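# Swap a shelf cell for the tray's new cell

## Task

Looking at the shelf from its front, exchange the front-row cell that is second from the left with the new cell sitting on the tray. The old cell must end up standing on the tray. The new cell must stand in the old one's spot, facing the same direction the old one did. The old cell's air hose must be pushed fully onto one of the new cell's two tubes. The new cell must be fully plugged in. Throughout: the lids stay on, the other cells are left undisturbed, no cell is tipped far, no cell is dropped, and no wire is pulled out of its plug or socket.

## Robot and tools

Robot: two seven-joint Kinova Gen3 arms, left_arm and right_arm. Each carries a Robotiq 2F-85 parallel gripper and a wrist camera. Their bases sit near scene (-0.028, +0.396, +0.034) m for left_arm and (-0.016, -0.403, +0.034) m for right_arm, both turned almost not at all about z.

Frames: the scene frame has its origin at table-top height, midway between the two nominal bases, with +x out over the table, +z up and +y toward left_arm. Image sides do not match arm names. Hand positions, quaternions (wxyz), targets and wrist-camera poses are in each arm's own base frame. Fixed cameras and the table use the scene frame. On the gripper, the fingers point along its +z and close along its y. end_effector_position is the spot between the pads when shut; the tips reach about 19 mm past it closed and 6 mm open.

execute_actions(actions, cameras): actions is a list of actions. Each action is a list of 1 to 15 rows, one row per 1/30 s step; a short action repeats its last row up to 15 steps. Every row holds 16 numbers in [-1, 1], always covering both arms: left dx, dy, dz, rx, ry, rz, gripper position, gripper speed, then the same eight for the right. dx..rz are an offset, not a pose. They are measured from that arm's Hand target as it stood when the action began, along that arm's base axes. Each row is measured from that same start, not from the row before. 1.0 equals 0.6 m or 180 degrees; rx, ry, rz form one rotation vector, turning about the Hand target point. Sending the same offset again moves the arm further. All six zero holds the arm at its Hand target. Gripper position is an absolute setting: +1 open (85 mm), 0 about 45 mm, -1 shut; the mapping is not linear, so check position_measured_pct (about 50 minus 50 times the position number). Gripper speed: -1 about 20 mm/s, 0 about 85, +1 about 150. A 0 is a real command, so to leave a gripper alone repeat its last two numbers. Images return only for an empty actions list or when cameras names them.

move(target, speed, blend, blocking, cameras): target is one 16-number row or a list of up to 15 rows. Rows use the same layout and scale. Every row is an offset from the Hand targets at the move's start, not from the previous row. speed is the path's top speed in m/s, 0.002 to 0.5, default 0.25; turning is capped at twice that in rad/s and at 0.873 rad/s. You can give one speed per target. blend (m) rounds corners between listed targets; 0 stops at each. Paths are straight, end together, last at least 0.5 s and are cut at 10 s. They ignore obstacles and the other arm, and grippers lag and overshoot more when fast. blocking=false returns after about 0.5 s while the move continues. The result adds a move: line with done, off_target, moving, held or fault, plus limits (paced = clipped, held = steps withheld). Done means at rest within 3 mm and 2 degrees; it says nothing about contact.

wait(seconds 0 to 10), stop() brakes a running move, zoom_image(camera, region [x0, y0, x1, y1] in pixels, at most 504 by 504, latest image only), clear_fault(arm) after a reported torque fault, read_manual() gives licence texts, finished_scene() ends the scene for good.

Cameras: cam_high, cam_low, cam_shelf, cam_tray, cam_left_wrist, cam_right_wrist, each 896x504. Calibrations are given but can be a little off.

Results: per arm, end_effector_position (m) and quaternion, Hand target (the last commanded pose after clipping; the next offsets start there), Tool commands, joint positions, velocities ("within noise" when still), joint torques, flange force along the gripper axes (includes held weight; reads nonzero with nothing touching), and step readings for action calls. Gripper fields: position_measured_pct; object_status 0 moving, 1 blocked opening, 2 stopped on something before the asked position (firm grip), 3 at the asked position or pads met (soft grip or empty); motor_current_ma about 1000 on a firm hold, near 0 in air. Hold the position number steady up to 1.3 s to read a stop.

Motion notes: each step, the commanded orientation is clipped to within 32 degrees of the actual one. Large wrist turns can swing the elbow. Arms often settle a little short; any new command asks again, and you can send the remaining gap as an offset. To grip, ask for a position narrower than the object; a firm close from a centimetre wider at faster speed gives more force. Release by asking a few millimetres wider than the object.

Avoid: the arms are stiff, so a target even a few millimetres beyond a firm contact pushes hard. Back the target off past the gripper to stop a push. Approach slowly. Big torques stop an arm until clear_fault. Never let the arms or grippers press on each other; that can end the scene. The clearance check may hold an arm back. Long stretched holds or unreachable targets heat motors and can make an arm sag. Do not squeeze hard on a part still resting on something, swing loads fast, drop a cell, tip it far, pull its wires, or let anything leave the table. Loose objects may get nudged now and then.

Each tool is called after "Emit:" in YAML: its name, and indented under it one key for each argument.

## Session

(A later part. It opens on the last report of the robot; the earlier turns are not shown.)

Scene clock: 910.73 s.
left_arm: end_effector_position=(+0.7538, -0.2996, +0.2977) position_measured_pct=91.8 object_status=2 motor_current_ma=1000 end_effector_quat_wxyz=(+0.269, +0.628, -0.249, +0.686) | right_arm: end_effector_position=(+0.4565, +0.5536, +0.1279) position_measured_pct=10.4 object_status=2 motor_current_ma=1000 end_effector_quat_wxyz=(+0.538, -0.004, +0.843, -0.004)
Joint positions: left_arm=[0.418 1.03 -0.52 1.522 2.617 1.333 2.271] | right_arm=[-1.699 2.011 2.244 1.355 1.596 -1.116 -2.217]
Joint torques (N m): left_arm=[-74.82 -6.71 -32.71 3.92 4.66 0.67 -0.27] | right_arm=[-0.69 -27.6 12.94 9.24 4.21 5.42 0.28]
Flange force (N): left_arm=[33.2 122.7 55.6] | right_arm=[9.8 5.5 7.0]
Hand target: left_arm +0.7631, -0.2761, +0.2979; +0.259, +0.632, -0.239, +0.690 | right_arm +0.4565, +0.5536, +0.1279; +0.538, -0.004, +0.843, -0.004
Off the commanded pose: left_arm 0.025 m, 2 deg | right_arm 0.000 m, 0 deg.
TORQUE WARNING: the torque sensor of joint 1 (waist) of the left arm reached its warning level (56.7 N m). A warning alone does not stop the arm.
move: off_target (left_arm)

Emit:
move:
  target:
    - [-0.0253,-0.04,0,0,0,0,-0.95,-1,0,0,0,0,0,0,0.55,-1]
    - [-0.0253,-0.02,0.0,0,0,0,-0.95,-1,0,0,0,0,0,0,0.55,-1]
  speed: 0.05
  cameras: ["cam_high","cam_shelf"]

Emit:
zoom_image:
  camera: "cam_high"
  region: [250, 60, 470, 300]

Emit:
zoom_image:
  camera: "cam_shelf"
  region: [500, 60, 896, 300]

Scene clock: 914.57 s.
left_arm: end_effector_position=(+0.7479, -0.2881, +0.2979) position_measured_pct=91.8 object_status=2 motor_current_ma=1000 end_effector_quat_wxyz=(+0.259, +0.632, -0.239, +0.690) | right_arm: end_effector_position=(+0.4565, +0.5536, +0.1279) position_measured_pct=10.4 object_status=2 motor_current_ma=1000 end_effector_quat_wxyz=(+0.538, -0.004, +0.843, -0.004)
Joint positions: left_arm=[0.431 1.018 -0.539 1.573 2.647 1.35 2.257] | right_arm=[-1.699 2.011 2.244 1.355 1.596 -1.116 -2.217]
Joint torques (N m): left_arm=[-2.47 -24.23 -2.08 -6.82 1.8 2.16 -0.26] | right_arm=[-0.73 -27.64 12.96 9.18 4.22 5.41 0.28]
Flange force (N): left_arm=[0.6 3.5 0.8] | right_arm=[9.9 5.2 7.1]
Hand target: left_arm +0.7479, -0.2882, +0.2979; +0.259, +0.632, -0.239, +0.690 | right_arm +0.4565, +0.5536, +0.1279; +0.538, -0.004, +0.843, -0.004
Off the commanded pose: left_arm 0.000 m, 0 deg | right_arm 0.000 m, 0 deg.
TORQUE WARNING: the torque sensor of joint 1 (waist) of the left arm reached its warning level (56.7 N m). A warning alone does not stop the arm.
move: done
Images, in order (width x height): cam_high 896x504, cam_shelf 896x504.

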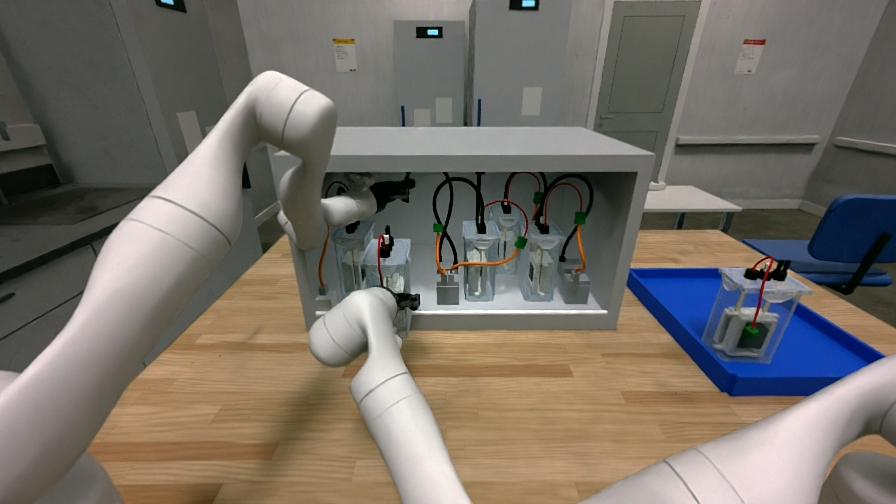

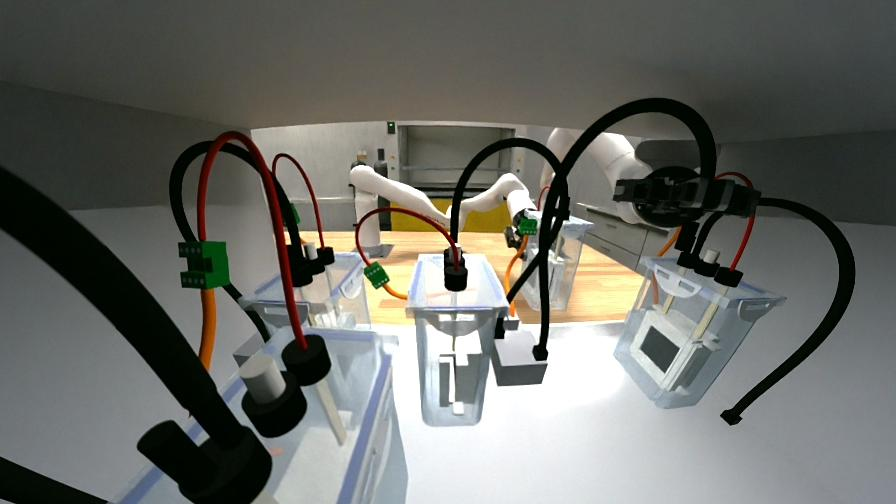

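Scaled by 2.100 from the camera's 896x504 image, which has a finer 1280x720 frame.

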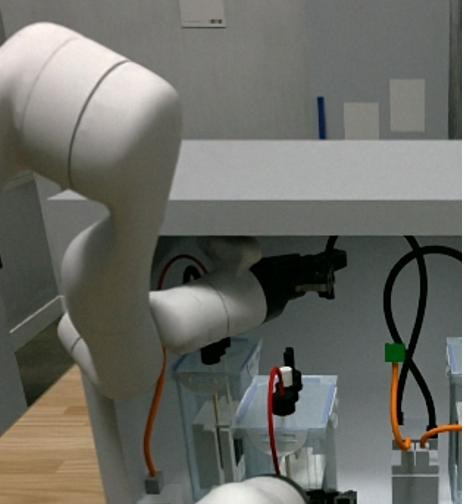

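Scaled by 1.273 from the camera's 896x504 image, which has a finer 1280x720 frame.

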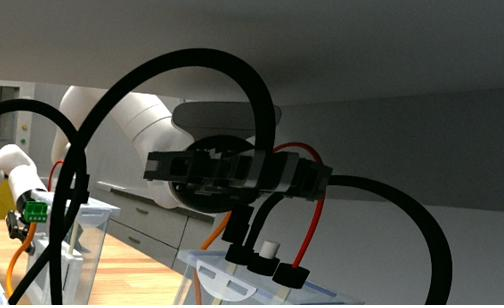

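Emit:
move:
  target:
    - [0,0,0,0,0,0,-0.95,-1,0.1817,-0.005,-0.005,0,0,0,0.55,-1]
    - [0,0,0,0,0,0,-0.95,-1,0.2317,-0.0218,-0.005,0,0,0,0.55,-1]
    - [0,0,0,0,0,0,-0.95,-1,0.2533,-0.0385,-0.005,0,0,0,0.55,-1]
  speed: 0.06
  blend: 0.008
  cameras: ["cam_high","cam_low","cam_shelf"]

Emit:
zoom_image:
  camera: "cam_shelf"
  region: [480, 100, 880, 400]

Emit:
zoom_image:
  camera: "cam_high"
  region: [300, 150, 500, 350]

Scene clock: 924.37 s.
left_arm: end_effector_position=(+0.7479, -0.2881, +0.2979) position_measured_pct=91.8 object_status=2 motor_current_ma=1000 end_effector_quat_wxyz=(+0.259, +0.632, -0.239, +0.690) | right_arm: end_effector_position=(+0.6085, +0.5306, +0.1249) position_measured_pct=10.4 object_status=2 motor_current_ma=1000 end_effector_quat_wxyz=(+0.538, -0.004, +0.843, -0.004)
Joint positions: left_arm=[0.431 1.018 -0.539 1.573 2.647 1.35 2.257] | right_arm=[-1.405 1.94 2.211 1.151 1.504 -0.942 -2.151]
Joint torques (N m): left_arm=[-2.15 -24.24 -2.15 -6.74 1.81 2.21 -0.25] | right_arm=[-0.66 -31.99 13.03 10.42 3.58 5.68 0.3]
Flange force (N): left_arm=[0.5 2.8 1.1] | right_arm=[9.7 5.9 8.7]
Hand target: left_arm +0.7479, -0.2881, +0.2979; +0.259, +0.632, -0.239, +0.690 | right_arm +0.6085, +0.5305, +0.1249; +0.538, -0.004, +0.843, -0.004
Off the commanded pose: left_arm 0.000 m, 0 deg | right_arm 0.000 m, 0 deg.
move: done
Images, in order (width x height): cam_high 896x504, cam_low 896x504, cam_shelf 896x504.

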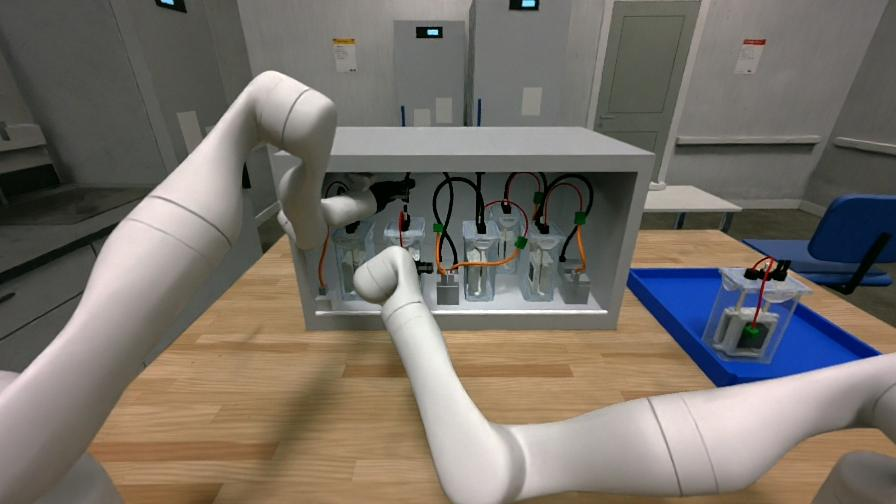

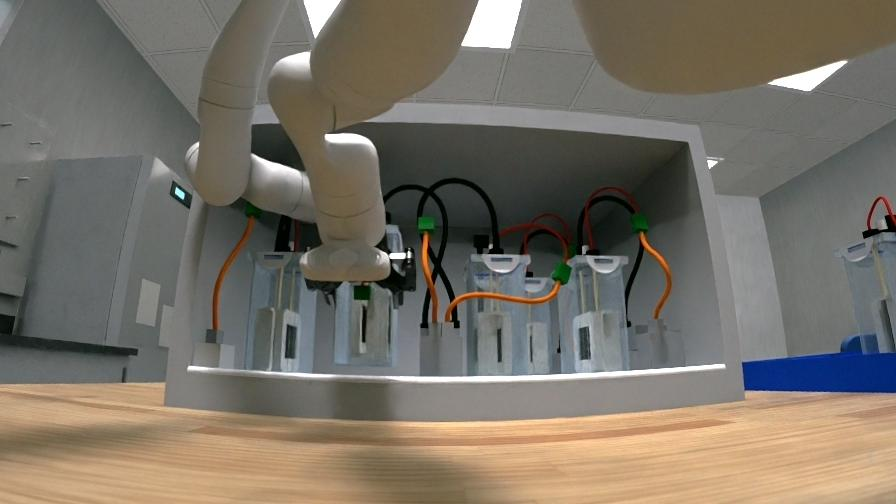

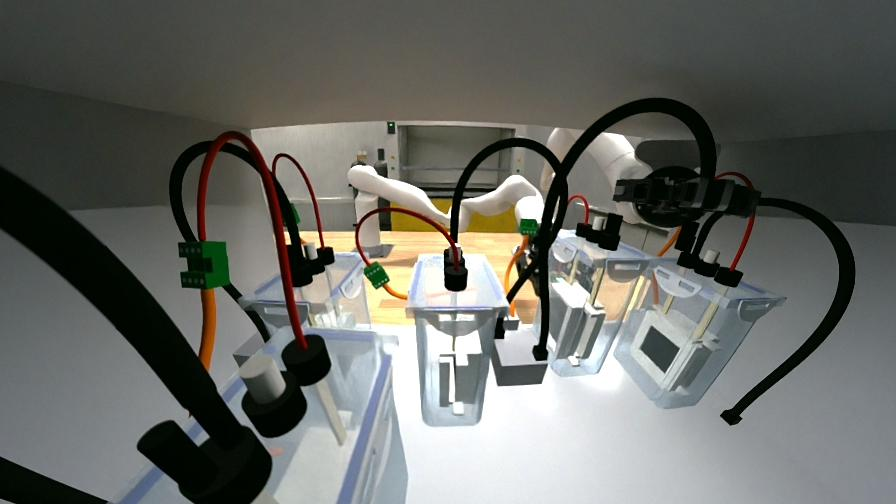

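Scaled by 1.260 from the camera's 896x504 image, which has a finer 1280x720 frame.

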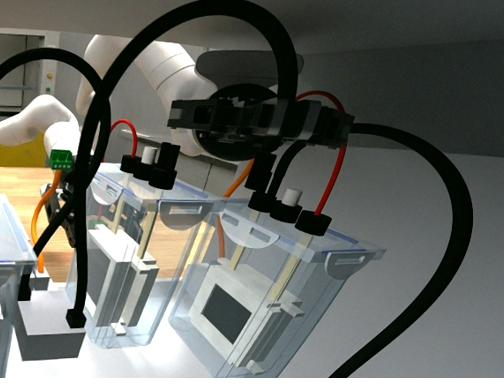

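Scaled by 2.520 from the camera's 896x504 image, which has a finer 1280x720 frame.

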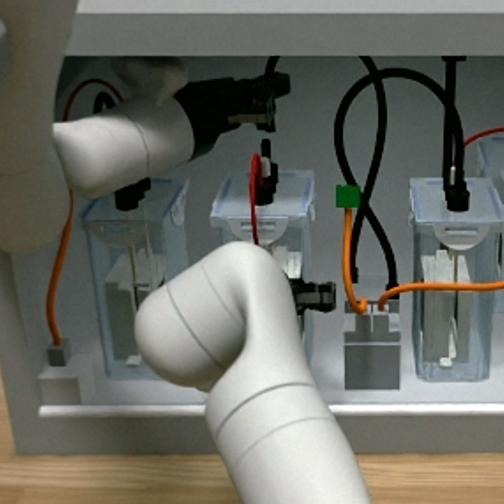

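Emit:
move:
  target:
    - [0,0,0,0,0,0,-0.95,-1,0,0,-0.0233,0,0,0,0.55,-1]
    - [0,0,0,0,0,0,-0.95,-1,0.05,-0.0146,-0.0233,0,0,0,0.55,-1]
    - [0,0,0,0,0,0,-0.95,-1,0.0987,-0.0146,-0.0233,0,0,0,0.55,-1]
  speed: 0.05
  blend: 0.004
  cameras: ["cam_high","cam_low","cam_shelf"]

Emit:
zoom_image:
  camera: "cam_shelf"
  region: [480, 100, 880, 400]

Emit:
zoom_image:
  camera: "cam_high"
  region: [300, 150, 500, 350]

Scene clock: 930.93 s.
left_arm: end_effector_position=(+0.7479, -0.2881, +0.2979) position_measured_pct=91.8 object_status=2 motor_current_ma=1000 end_effector_quat_wxyz=(+0.259, +0.632, -0.239, +0.690) | right_arm: end_effector_position=(+0.6677, +0.5218, +0.1109) position_measured_pct=10.4 object_status=2 motor_current_ma=1000 end_effector_quat_wxyz=(+0.538, -0.004, +0.843, -0.004)
Joint positions: left_arm=[0.431 1.018 -0.539 1.573 2.647 1.35 2.257] | right_arm=[-1.275 1.919 2.213 1.003 1.501 -0.874 -2.192]
Joint torques (N m): left_arm=[-2.28 -24.29 -1.97 -6.78 1.79 2.18 -0.31] | right_arm=[-0.76 -34.23 12.23 11.16 3.52 5.43 0.26]
Flange force (N): left_arm=[0.5 3.0 1.0] | right_arm=[9.3 6.5 10.0]
Hand target: left_arm +0.7479, -0.2881, +0.2979; +0.259, +0.632, -0.239, +0.690 | right_arm +0.6677, +0.5218, +0.1109; +0.538, -0.004, +0.843, -0.004
Off the commanded pose: left_arm 0.000 m, 0 deg | right_arm 0.000 m, 0 deg.
move: done
Images, in order (width x height): cam_high 896x504, cam_low 896x504, cam_shelf 896x504.

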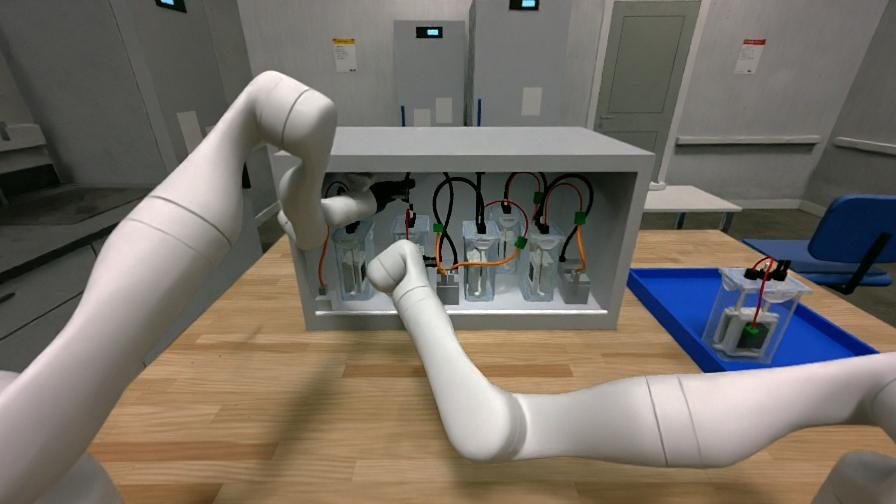

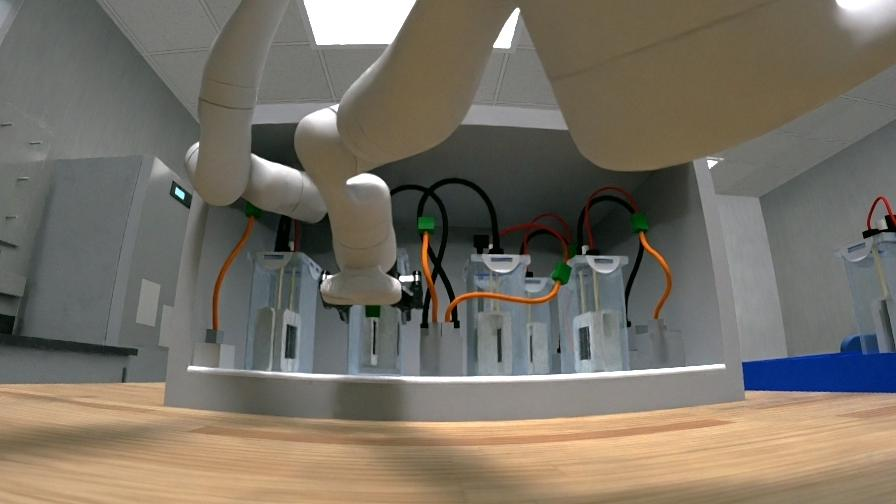

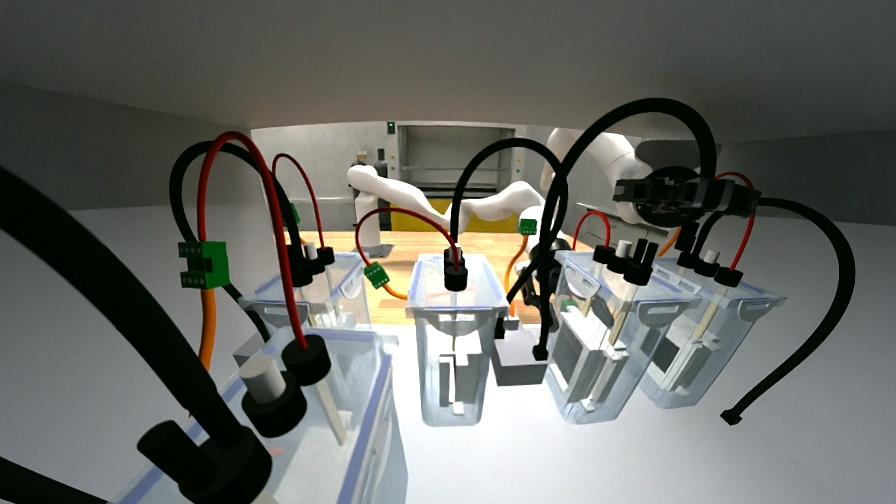

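Scaled by 1.260 from the camera's 896x504 image, which has a finer 1280x720 frame.

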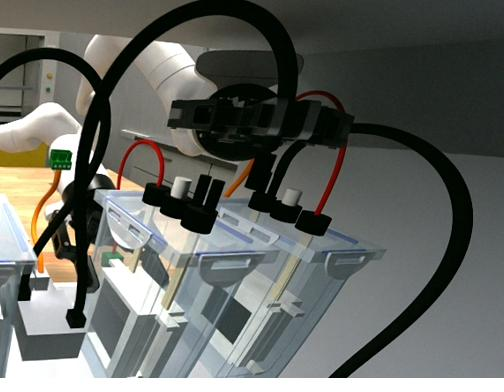

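Scaled by 2.520 from the camera's 896x504 image, which has a finer 1280x720 frame.

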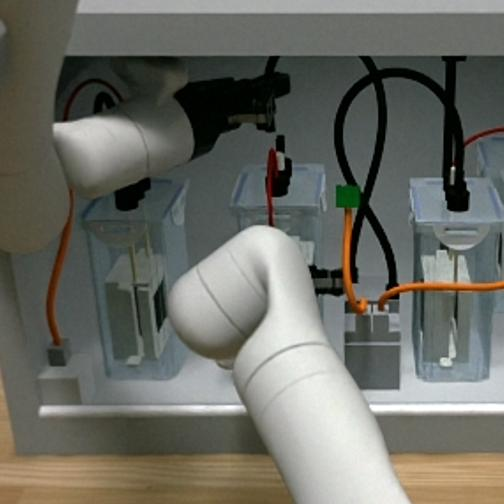

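Emit:
move:
  target: [0,0,0,0,0,0,-0.95,-1,0.0008,0,-0.0075,0,0,0,0.55,-1]
  speed: 0.02

Emit:
move:
  target: [0,0,0,0,0,0,-0.95,-1,0,0,-0.0033,0,0,0,0.55,-1]
  speed: 0.02

Scene clock: 932.97 s.
left_arm: end_effector_position=(+0.7479, -0.2881, +0.2979) position_measured_pct=91.8 object_status=2 motor_current_ma=1000 end_effector_quat_wxyz=(+0.259, +0.632, -0.239, +0.690) | right_arm: end_effector_position=(+0.6682, +0.5218, +0.1064) position_measured_pct=10.4 object_status=2 motor_current_ma=1000 end_effector_quat_wxyz=(+0.538, -0.004, +0.843, -0.004)
Joint positions: left_arm=[0.431 1.018 -0.539 1.573 2.647 1.35 2.256] | right_arm=[-1.273 1.926 2.213 1 1.502 -0.87 -2.2]
Joint torques (N m): left_arm=[-2.37 -24.2 -2.15 -6.81 1.81 2.11 -0.26] | right_arm=[-0.79 -34.33 12.19 11.24 3.58 5.45 0.27]
Flange force (N): left_arm=[0.6 3.4 0.7] | right_arm=[9.5 6.3 10.0]
Hand target: left_arm +0.7479, -0.2881, +0.2979; +0.259, +0.632, -0.239, +0.690 | right_arm +0.6682, +0.5218, +0.1064; +0.538, -0.004, +0.843, -0.004
Off the commanded pose: left_arm 0.000 m, 0 deg | right_arm 0.000 m, 0 deg.
move: done

Scene clock: 933.67 s.
left_arm: end_effector_position=(+0.7479, -0.2881, +0.2979) position_measured_pct=91.8 object_status=2 motor_current_ma=1000 end_effector_quat_wxyz=(+0.259, +0.632, -0.239, +0.690) | right_arm: end_effector_position=(+0.6682, +0.5218, +0.1044) position_measured_pct=10.4 object_status=2 motor_current_ma=1000 end_effector_quat_wxyz=(+0.538, -0.004, +0.843, -0.004)
Joint positions: left_arm=[0.431 1.018 -0.539 1.573 2.647 1.35 2.256] | right_arm=[-1.273 1.929 2.213 0.999 1.502 -0.869 -2.203]
Joint torques (N m): left_arm=[-2.23 -24.26 -2.02 -6.78 1.82 2.19 -0.33] | right_arm=[-0.71 -34.36 12.2 11.35 3.59 5.46 0.28]
Flange force (N): left_arm=[0.6 2.9 1.0] | right_arm=[9.6 6.6 10.0]
Hand target: left_arm +0.7479, -0.2881, +0.2979; +0.259, +0.632, -0.239, +0.690 | right_arm +0.6682, +0.5218, +0.1044; +0.538, -0.004, +0.843, -0.004
Off the commanded pose: left_arm 0.000 m, 0 deg | right_arm 0.000 m, 0 deg.
move: done

Emit:
move:
  target: [0,0,0,0,0,0,-0.95,-1,0,0,-0.0025,0,0,0,0.55,-1]
  speed: 0.02

Emit:
move:
  target: [0,0,0,0,0,0,-0.95,-1,0,0,-0.0022,0,0,0,0.55,-1]
  speed: 0.02

Scene clock: 935.43 s.
left_arm: end_effector_position=(+0.7479, -0.2881, +0.2979) position_measured_pct=91.8 object_status=2 motor_current_ma=1000 end_effector_quat_wxyz=(+0.259, +0.632, -0.239, +0.690) | right_arm: end_effector_position=(+0.6682, +0.5218, +0.1029) position_measured_pct=10.4 object_status=2 motor_current_ma=1000 end_effector_quat_wxyz=(+0.538, -0.004, +0.843, -0.004)
Joint positions: left_arm=[0.431 1.018 -0.539 1.573 2.647 1.35 2.256] | right_arm=[-1.273 1.931 2.213 0.998 1.502 -0.867 -2.206]
Joint torques (N m): left_arm=[-2.31 -24.26 -2.09 -6.69 1.79 2.24 -0.29] | right_arm=[-0.7 -34.36 12.21 11.43 3.59 5.43 0.26]
Flange force (N): left_arm=[0.6 2.9 1.5] | right_arm=[9.6 6.7 10.1]
Hand target: left_arm +0.7479, -0.2881, +0.2979; +0.259, +0.632, -0.239, +0.690 | right_arm +0.6682, +0.5218, +0.1029; +0.538, -0.004, +0.843, -0.004
Off the commanded pose: left_arm 0.000 m, 0 deg | right_arm 0.000 m, 0 deg.
move: done

Scene clock: 936.13 s.
left_arm: end_effector_position=(+0.7479, -0.2881, +0.2979) position_measured_pct=91.8 object_status=2 motor_current_ma=1000 end_effector_quat_wxyz=(+0.259, +0.632, -0.239, +0.690) | right_arm: end_effector_position=(+0.6682, +0.5218, +0.1016) position_measured_pct=10.4 object_status=2 motor_current_ma=1000 end_effector_quat_wxyz=(+0.538, -0.004, +0.843, -0.004)
Joint positions: left_arm=[0.431 1.018 -0.539 1.573 2.647 1.35 2.256] | right_arm=[-1.273 1.933 2.213 0.997 1.502 -0.866 -2.208]
Joint torques (N m): left_arm=[-2.35 -24.29 -2.11 -6.68 1.8 2.08 -0.25] | right_arm=[-0.77 -34.37 12.23 11.39 3.59 5.45 0.29]
Flange force (N): left_arm=[0.3 3.0 1.1] | right_arm=[9.7 6.5 10.1]
Hand target: left_arm +0.7479, -0.2881, +0.2979; +0.259, +0.632, -0.239, +0.690 | right_arm +0.6682, +0.5218, +0.1016; +0.538, -0.004, +0.843, -0.004
Off the commanded pose: left_arm 0.000 m, 0 deg | right_arm 0.000 m, 0 deg.
move: done

Emit:
move:
  target: [0,0,0,0,0,0,-0.95,-1,0,0,-0.0022,0,0,0,0.55,-1]
  speed: 0.02

Emit:
move:
  target: [0,0,0,0,0,0,-0.95,-1,0,0,-0.0018,0,0,0,0.55,-1]
  speed: 0.02

Scene clock: 938.33 s.
left_arm: end_effector_position=(+0.7479, -0.2881, +0.2979) position_measured_pct=91.8 object_status=2 motor_current_ma=1000 end_effector_quat_wxyz=(+0.259, +0.632, -0.239, +0.690) | right_arm: end_effector_position=(+0.6682, +0.5218, +0.1003) position_measured_pct=10.4 object_status=2 motor_current_ma=1000 end_effector_quat_wxyz=(+0.538, -0.004, +0.843, -0.004)
Joint positions: left_arm=[0.431 1.018 -0.539 1.573 2.647 1.35 2.256] | right_arm=[-1.273 1.935 2.213 0.997 1.502 -0.865 -2.21]
Joint torques (N m): left_arm=[-2.31 -24.27 -2.16 -6.81 1.76 2.17 -0.27] | right_arm=[-0.74 -34.38 12.21 11.48 3.61 5.45 0.24]
Flange force (N): left_arm=[0.4 3.3 0.9] | right_arm=[9.6 6.5 10.1]
Hand target: left_arm +0.7479, -0.2881, +0.2979; +0.259, +0.632, -0.239, +0.690 | right_arm +0.6682, +0.5218, +0.1003; +0.538, -0.004, +0.843, -0.004
Off the commanded pose: left_arm 0.000 m, 0 deg | right_arm 0.000 m, 0 deg.
move: done

Scene clock: 939.03 s.
left_arm: end_effector_position=(+0.7479, -0.2881, +0.2979) position_measured_pct=91.8 object_status=2 motor_current_ma=1000 end_effector_quat_wxyz=(+0.259, +0.632, -0.239, +0.690) | right_arm: end_effector_position=(+0.6682, +0.5218, +0.0993) position_measured_pct=10.4 object_status=2 motor_current_ma=1000 end_effector_quat_wxyz=(+0.538, -0.004, +0.843, -0.004)
Joint positions: left_arm=[0.431 1.018 -0.539 1.573 2.647 1.35 2.256] | right_arm=[-1.273 1.936 2.213 0.996 1.502 -0.864 -2.212]
Joint torques (N m): left_arm=[-2.2 -24.26 -2.13 -6.8 1.77 2.21 -0.28] | right_arm=[-0.71 -29.87 9.54 9.11 2.81 4.23 0.4]
Flange force (N): left_arm=[0.5 3.0 1.0] | right_arm=[4.2 5.4 6.2]
Hand target: left_arm +0.7479, -0.2881, +0.2979; +0.259, +0.632, -0.239, +0.690 | right_arm +0.6682, +0.5218, +0.0992; +0.538, -0.004, +0.843, -0.004
Off the commanded pose: left_arm 0.000 m, 0 deg | right_arm 0.000 m, 0 deg.
move: done

Emit:
move:
  target: [0,0,0,0,0,0,-0.95,-1,0,0,-0.0008,0,0,0,0.55,-1]
  speed: 0.02
  cameras: ["cam_high","cam_shelf","cam_left_wrist"]

Emit:
zoom_image:
  camera: "cam_shelf"
  region: [480, 100, 800, 340]

Emit:
zoom_image:
  camera: "cam_high"
  region: [320, 160, 480, 320]

Scene clock: 942.00 s.
left_arm: end_effector_position=(+0.7479, -0.2881, +0.2979) position_measured_pct=91.8 object_status=2 motor_current_ma=1000 end_effector_quat_wxyz=(+0.259, +0.632, -0.239, +0.690) | right_arm: end_effector_position=(+0.6682, +0.5218, +0.0988) position_measured_pct=10.4 object_status=2 motor_current_ma=1000 end_effector_quat_wxyz=(+0.538, -0.004, +0.843, -0.004)
Joint positions: left_arm=[0.431 1.018 -0.539 1.573 2.647 1.35 2.256] | right_arm=[-1.273 1.937 2.213 0.996 1.502 -0.864 -2.212]
Joint torques (N m): left_arm=[-2.22 -24.25 -2.04 -6.73 1.78 2.2 -0.28] | right_arm=[-0.83 -26.61 7.68 7.42 2.17 3.37 0.49]
Flange force (N): left_arm=[0.5 2.9 1.2] | right_arm=[0.1 4.8 3.6]
Hand target: left_arm +0.7479, -0.2881, +0.2979; +0.259, +0.632, -0.239, +0.690 | right_arm +0.6682, +0.5218, +0.0988; +0.538, -0.004, +0.843, -0.004
Off the commanded pose: left_arm 0.000 m, 0 deg | right_arm 0.000 m, 0 deg.
move: done
camera_calibration:
cam_left_wrist: T_world_to_cam=[[-0.673741, -0.738383, 0.0293975, 0.275824], [0.0367768, -0.0732366, -0.996636, 0.305178], [0.738052, -0.670393, 0.0764979, -0.624011], [0, 0, 0, 1]] pos_world=[0.635163, -0.192319, 0.343779]
Images, in order (width x height): cam_high 896x504, cam_shelf 896x504, cam_left_wrist 896x504.

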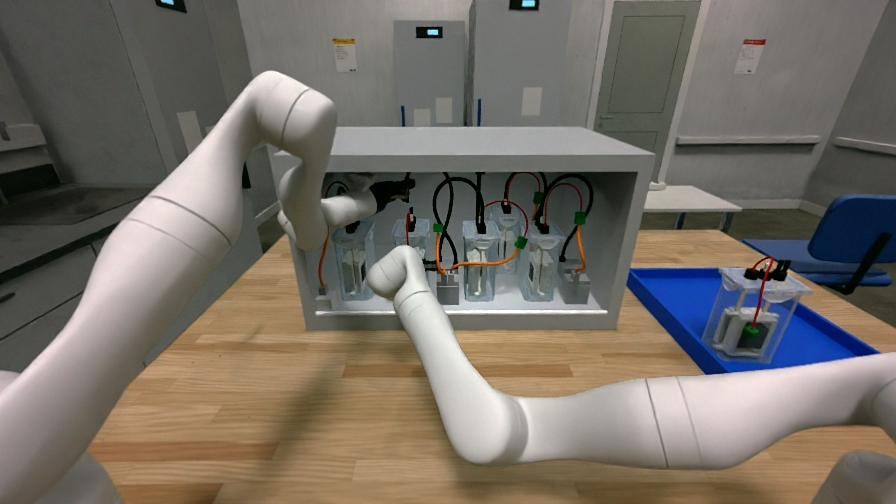

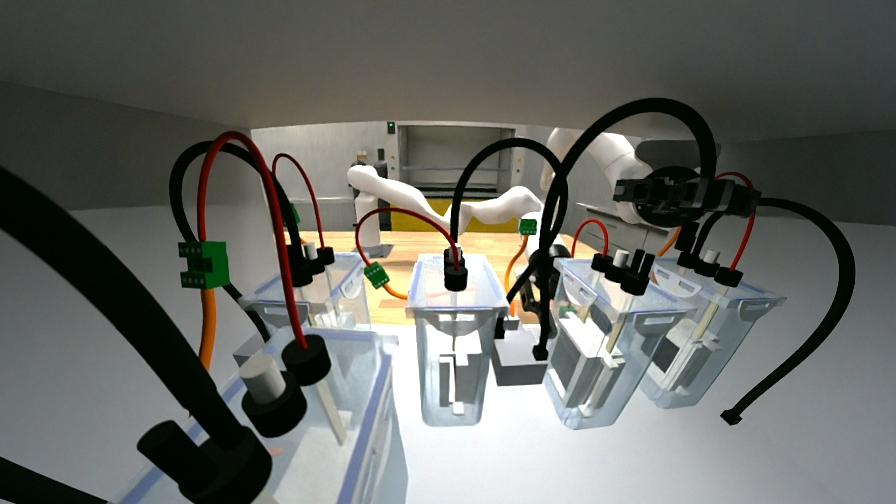

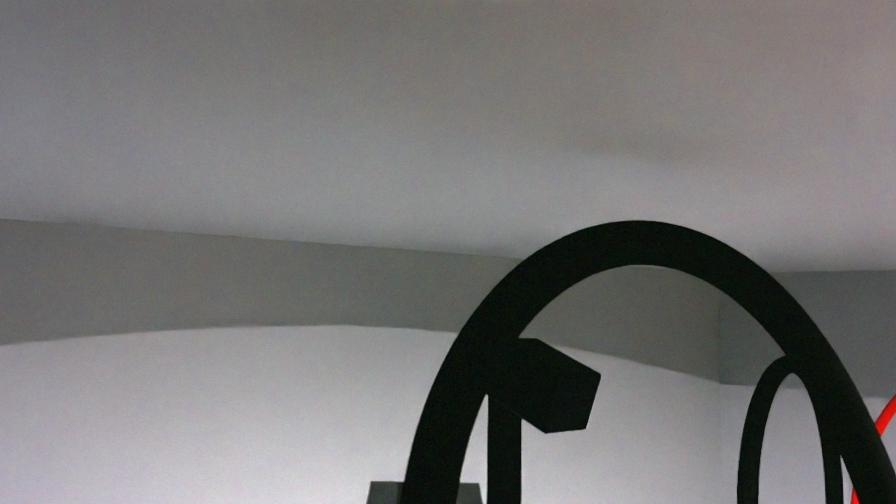

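Scaled by 1.575 from the camera's 896x504 image, which has a finer 1280x720 frame.

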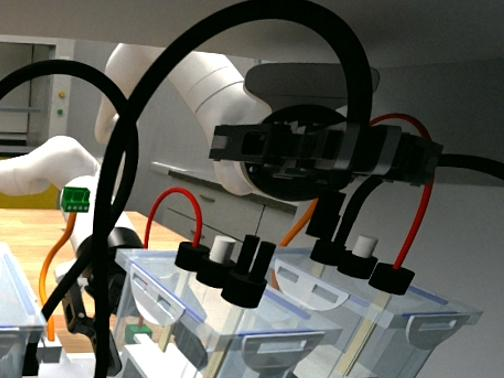

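Scaled by 3.150 from the camera's 896x504 image, which has a finer 1280x720 frame.

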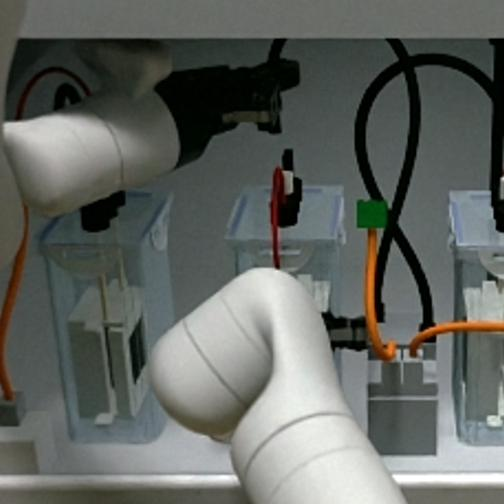

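Emit:
move:
  target: [-0.0598,-0.0252,0.0008,0,0,0,-0.95,-1,0,0,0,0,0,0,0.55,-1]
  speed: 0.04
  cameras: ["cam_high","cam_shelf","cam_left_wrist"]

Emit:
zoom_image:
  camera: "cam_shelf"
  region: [590, 170, 710, 290]

Emit:
zoom_image:
  camera: "cam_high"
  region: [370, 170, 450, 250]

Scene clock: 955.63 s.
left_arm: end_effector_position=(+0.7120, -0.3033, +0.2984) position_measured_pct=91.8 object_status=2 motor_current_ma=1000 end_effector_quat_wxyz=(+0.259, +0.632, -0.239, +0.690) | right_arm: end_effector_position=(+0.6682, +0.5218, +0.0988) position_measured_pct=10.4 object_status=2 motor_current_ma=1000 end_effector_quat_wxyz=(+0.538, -0.004, +0.843, -0.004)
Joint positions: left_arm=[0.487 0.976 -0.535 1.698 2.68 1.393 2.196] | right_arm=[-1.273 1.937 2.213 0.996 1.502 -0.864 -2.212]
Joint torques (N m): left_arm=[-2.23 -23.05 -2.07 -6.3 1.62 2.32 -0.32] | right_arm=[-0.71 -26.61 7.69 7.42 2.18 3.32 0.51]
Flange force (N): left_arm=[0.8 3.1 1.1] | right_arm=[0.3 4.6 3.4]
Hand target: left_arm +0.7120, -0.3033, +0.2984; +0.259, +0.632, -0.239, +0.690 | right_arm +0.6682, +0.5218, +0.0988; +0.538, -0.004, +0.843, -0.004
Off the commanded pose: left_arm 0.000 m, 0 deg | right_arm 0.000 m, 0 deg.
move: done
camera_calibration:
cam_left_wrist: T_world_to_cam=[[-0.673794, -0.738332, 0.0294656, 0.240417], [0.0367293, -0.0732928, -0.996634, 0.3059], [0.738006, -0.670443, 0.0765027, -0.607728], [0, 0, 0, 1]] pos_world=[0.599263, -0.207519, 0.344279]
Images, in order (width x height): cam_high 896x504, cam_shelf 896x504, cam_left_wrist 896x504.

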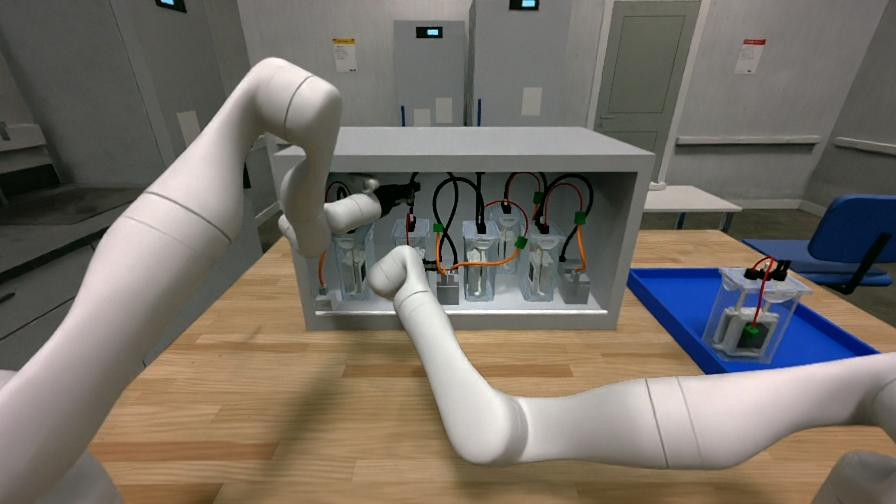

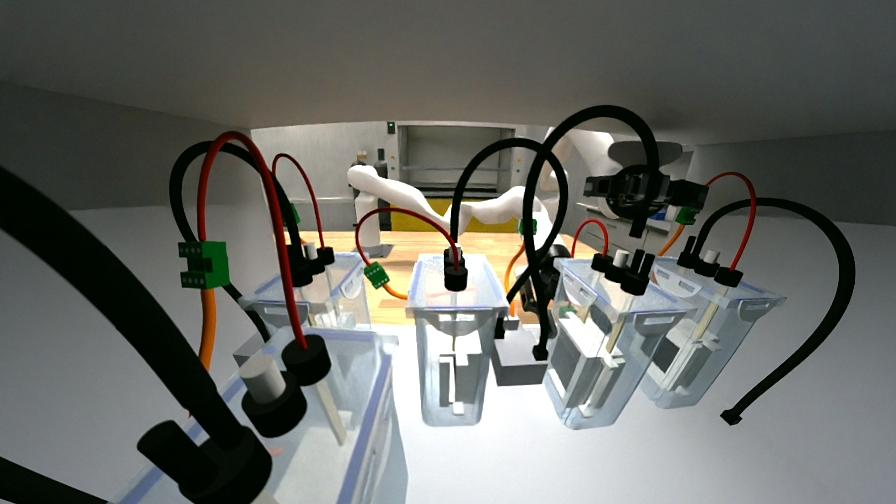

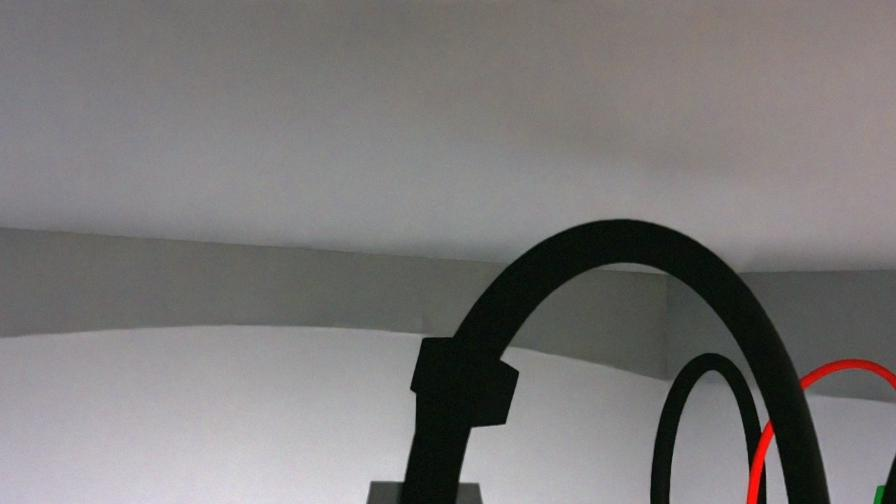

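Scaled by 4.200 from the camera's 896x504 image, which has a finer 1280x720 frame.

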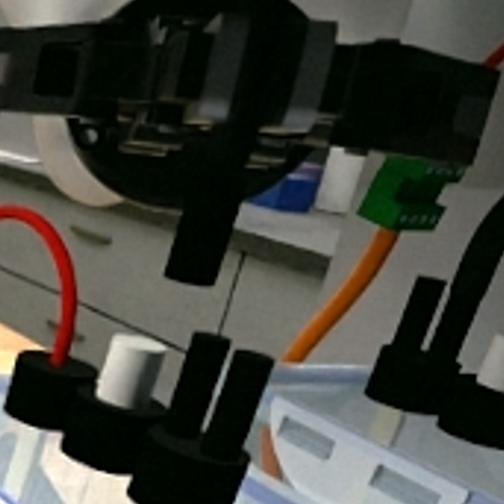

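Scaled by 6.300 from the camera's 896x504 image, which has a finer 1280x720 frame.

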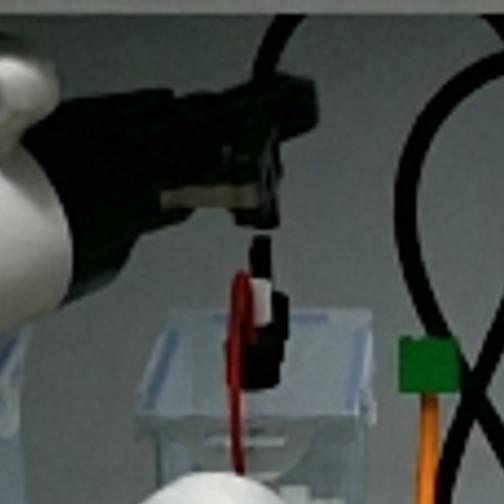

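Emit:
move:
  target:
    - [0,0,0,0,0,0,-0.95,-1,0,0,0.005,0,0,0,0.55,-1]
    - [0,0,0,0,0,0,-0.95,-1,-0.0133,0,0.005,0,0,0,0.55,-1]
    - [0,0,0,0,0,0,-0.95,-1,-0.0133,0,0,0,0,0,0.55,-1]
  speed: 0.02
  cameras: ["cam_high","cam_shelf"]

Emit:
zoom_image:
  camera: "cam_shelf"
  region: [590, 170, 710, 290]

Emit:
zoom_image:
  camera: "cam_high"
  region: [320, 170, 440, 260]

Scene clock: 979.20 s.
left_arm: end_effector_position=(+0.7120, -0.3033, +0.2984) position_measured_pct=91.8 object_status=2 motor_current_ma=1000 end_effector_quat_wxyz=(+0.259, +0.632, -0.239, +0.690) | right_arm: end_effector_position=(+0.6602, +0.5218, +0.0989) position_measured_pct=10.4 object_status=2 motor_current_ma=1000 end_effector_quat_wxyz=(+0.538, -0.004, +0.843, -0.004)
Joint positions: left_arm=[0.487 0.976 -0.535 1.698 2.68 1.393 2.196] | right_arm=[-1.292 1.944 2.209 1.024 1.497 -0.87 -2.202]
Joint torques (N m): left_arm=[-2.15 -23.14 -2.07 -6.38 1.65 2.32 -0.26] | right_arm=[-1.46 -27.86 8.74 7.88 2.26 3.85 0.42]
Flange force (N): left_arm=[0.6 3.1 0.8] | right_arm=[1.7 4.5 5.3]
Hand target: left_arm +0.7120, -0.3033, +0.2984; +0.259, +0.632, -0.239, +0.690 | right_arm +0.6602, +0.5218, +0.0987; +0.538, -0.004, +0.843, -0.004
Off the commanded pose: left_arm 0.000 m, 0 deg | right_arm 0.000 m, 0 deg.
move: done
Images, in order (width x height): cam_high 896x504, cam_shelf 896x504.

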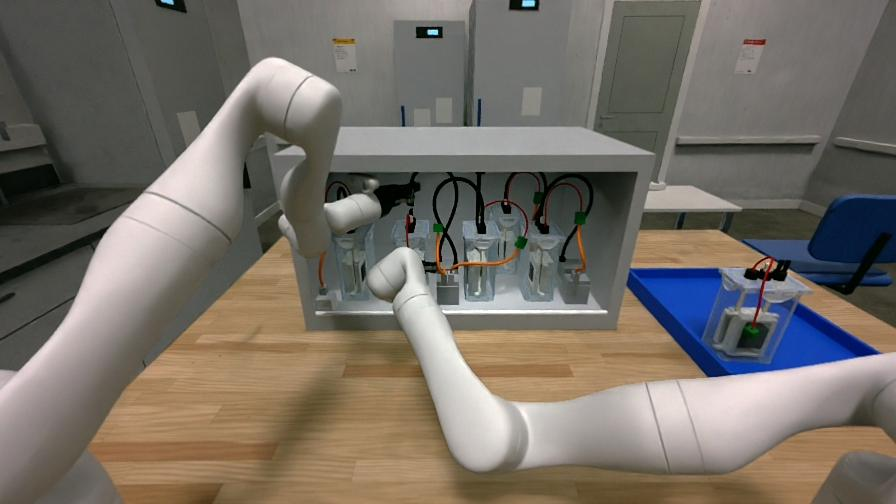

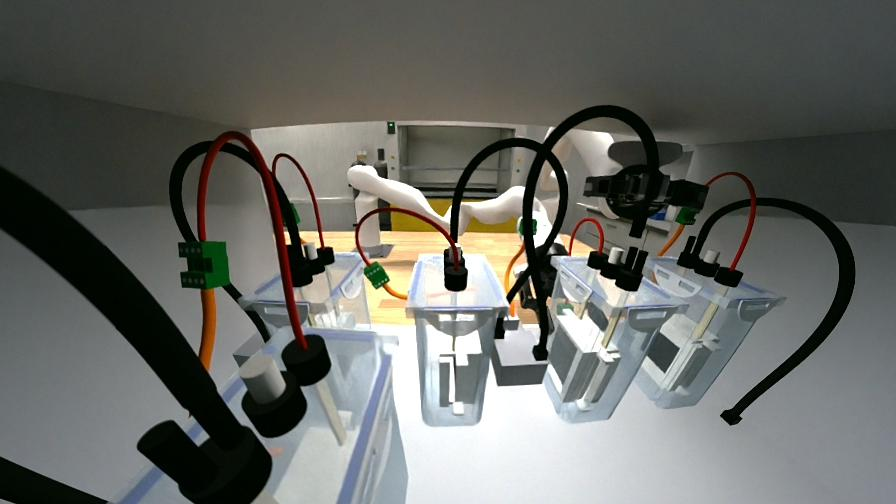

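Scaled by 4.200 from the camera's 896x504 image, which has a finer 1280x720 frame.

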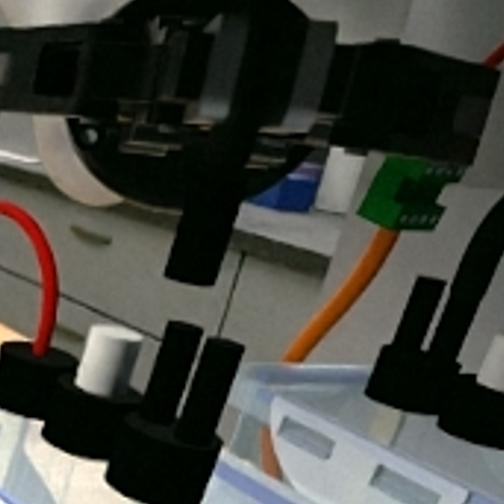

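Scaled by 4.200 from the camera's 896x504 image, which has a finer 1280x720 frame.

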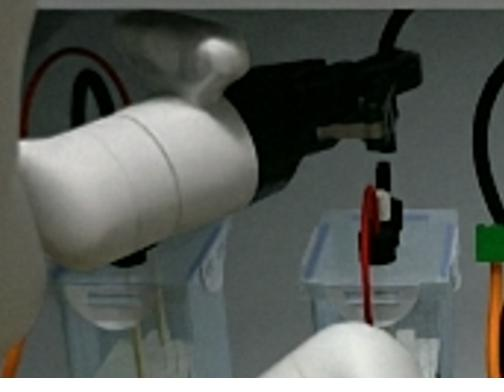

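Emit:
move:
  target:
    - [0,0,0,0,0,0,-0.95,-1,0,0,0.004,0,0,0,0.55,-1]
    - [0,0,0,0,0,0,-0.95,-1,-0.005,0,0.004,0,0,0,0.55,-1]
    - [0,0,0,0,0,0,-0.95,-1,-0.005,0,0.0003,0,0,0,0.55,-1]
  speed: 0.02
  cameras: ["cam_high","cam_shelf"]

Emit:
zoom_image:
  camera: "cam_shelf"
  region: [600, 190, 680, 270]

Emit:
zoom_image:
  camera: "cam_high"
  region: [390, 180, 430, 220]

Emit:
zoom_image:
  camera: "cam_high"
  region: [320, 200, 580, 310]

Scene clock: 982.90 s.
left_arm: end_effector_position=(+0.7120, -0.3033, +0.2984) position_measured_pct=91.8 object_status=2 motor_current_ma=1000 end_effector_quat_wxyz=(+0.259, +0.632, -0.239, +0.690) | right_arm: end_effector_position=(+0.6572, +0.5218, +0.0990) position_measured_pct=10.4 object_status=2 motor_current_ma=1000 end_effector_quat_wxyz=(+0.538, -0.004, +0.843, -0.004)
Joint positions: left_arm=[0.487 0.976 -0.535 1.698 2.68 1.393 2.196] | right_arm=[-1.3 1.947 2.208 1.034 1.495 -0.873 -2.198]
Joint torques (N m): left_arm=[-2.19 -23.07 -2.04 -6.35 1.65 2.28 -0.27] | right_arm=[-1.51 -28.87 9.51 8.45 2.46 4.11 0.41]
Flange force (N): left_arm=[0.7 3.1 0.8] | right_arm=[3.1 4.8 6.4]
Hand target: left_arm +0.7120, -0.3033, +0.2984; +0.259, +0.632, -0.239, +0.690 | right_arm +0.6572, +0.5218, +0.0989; +0.538, -0.004, +0.843, -0.004
Off the commanded pose: left_arm 0.000 m, 0 deg | right_arm 0.000 m, 0 deg.
move: done
Images, in order (width x height): cam_high 896x504, cam_shelf 896x504.

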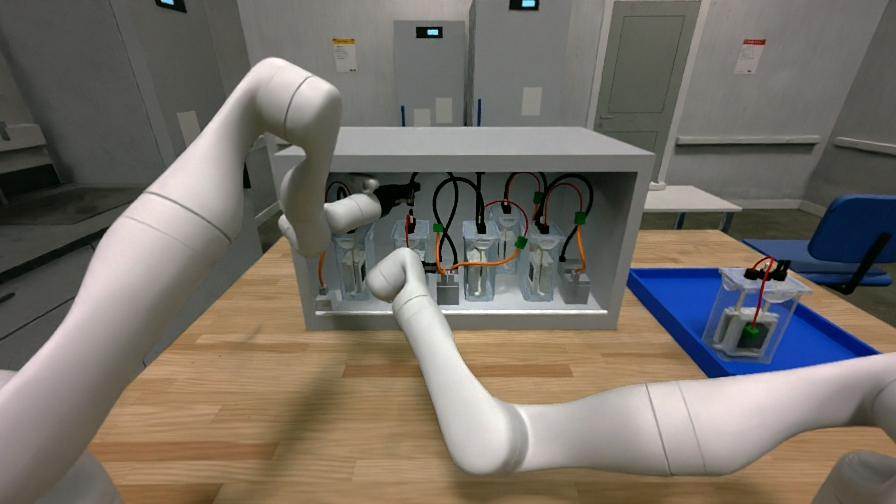

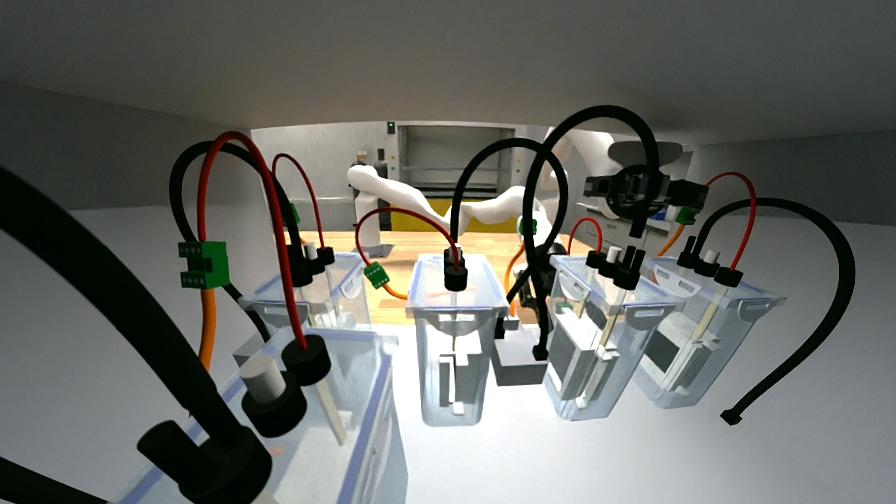

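Scaled by 6.300 from the camera's 896x504 image, which has a finer 1280x720 frame.

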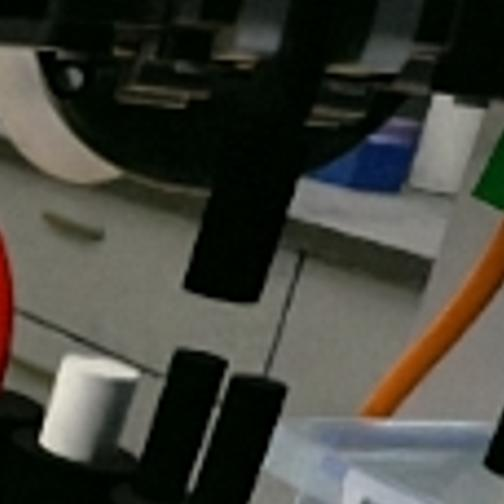

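Scaled by 12.600 from the camera's 896x504 image, which has a finer 1280x720 frame.

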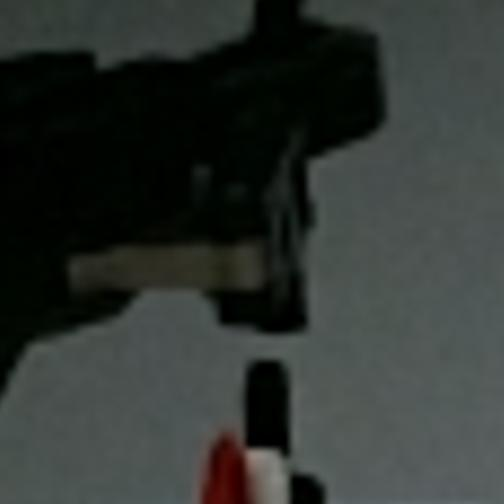

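Scaled by 1.938 from the camera's 896x504 image, which has a finer 1280x720 frame.

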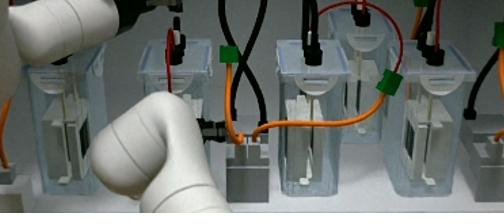

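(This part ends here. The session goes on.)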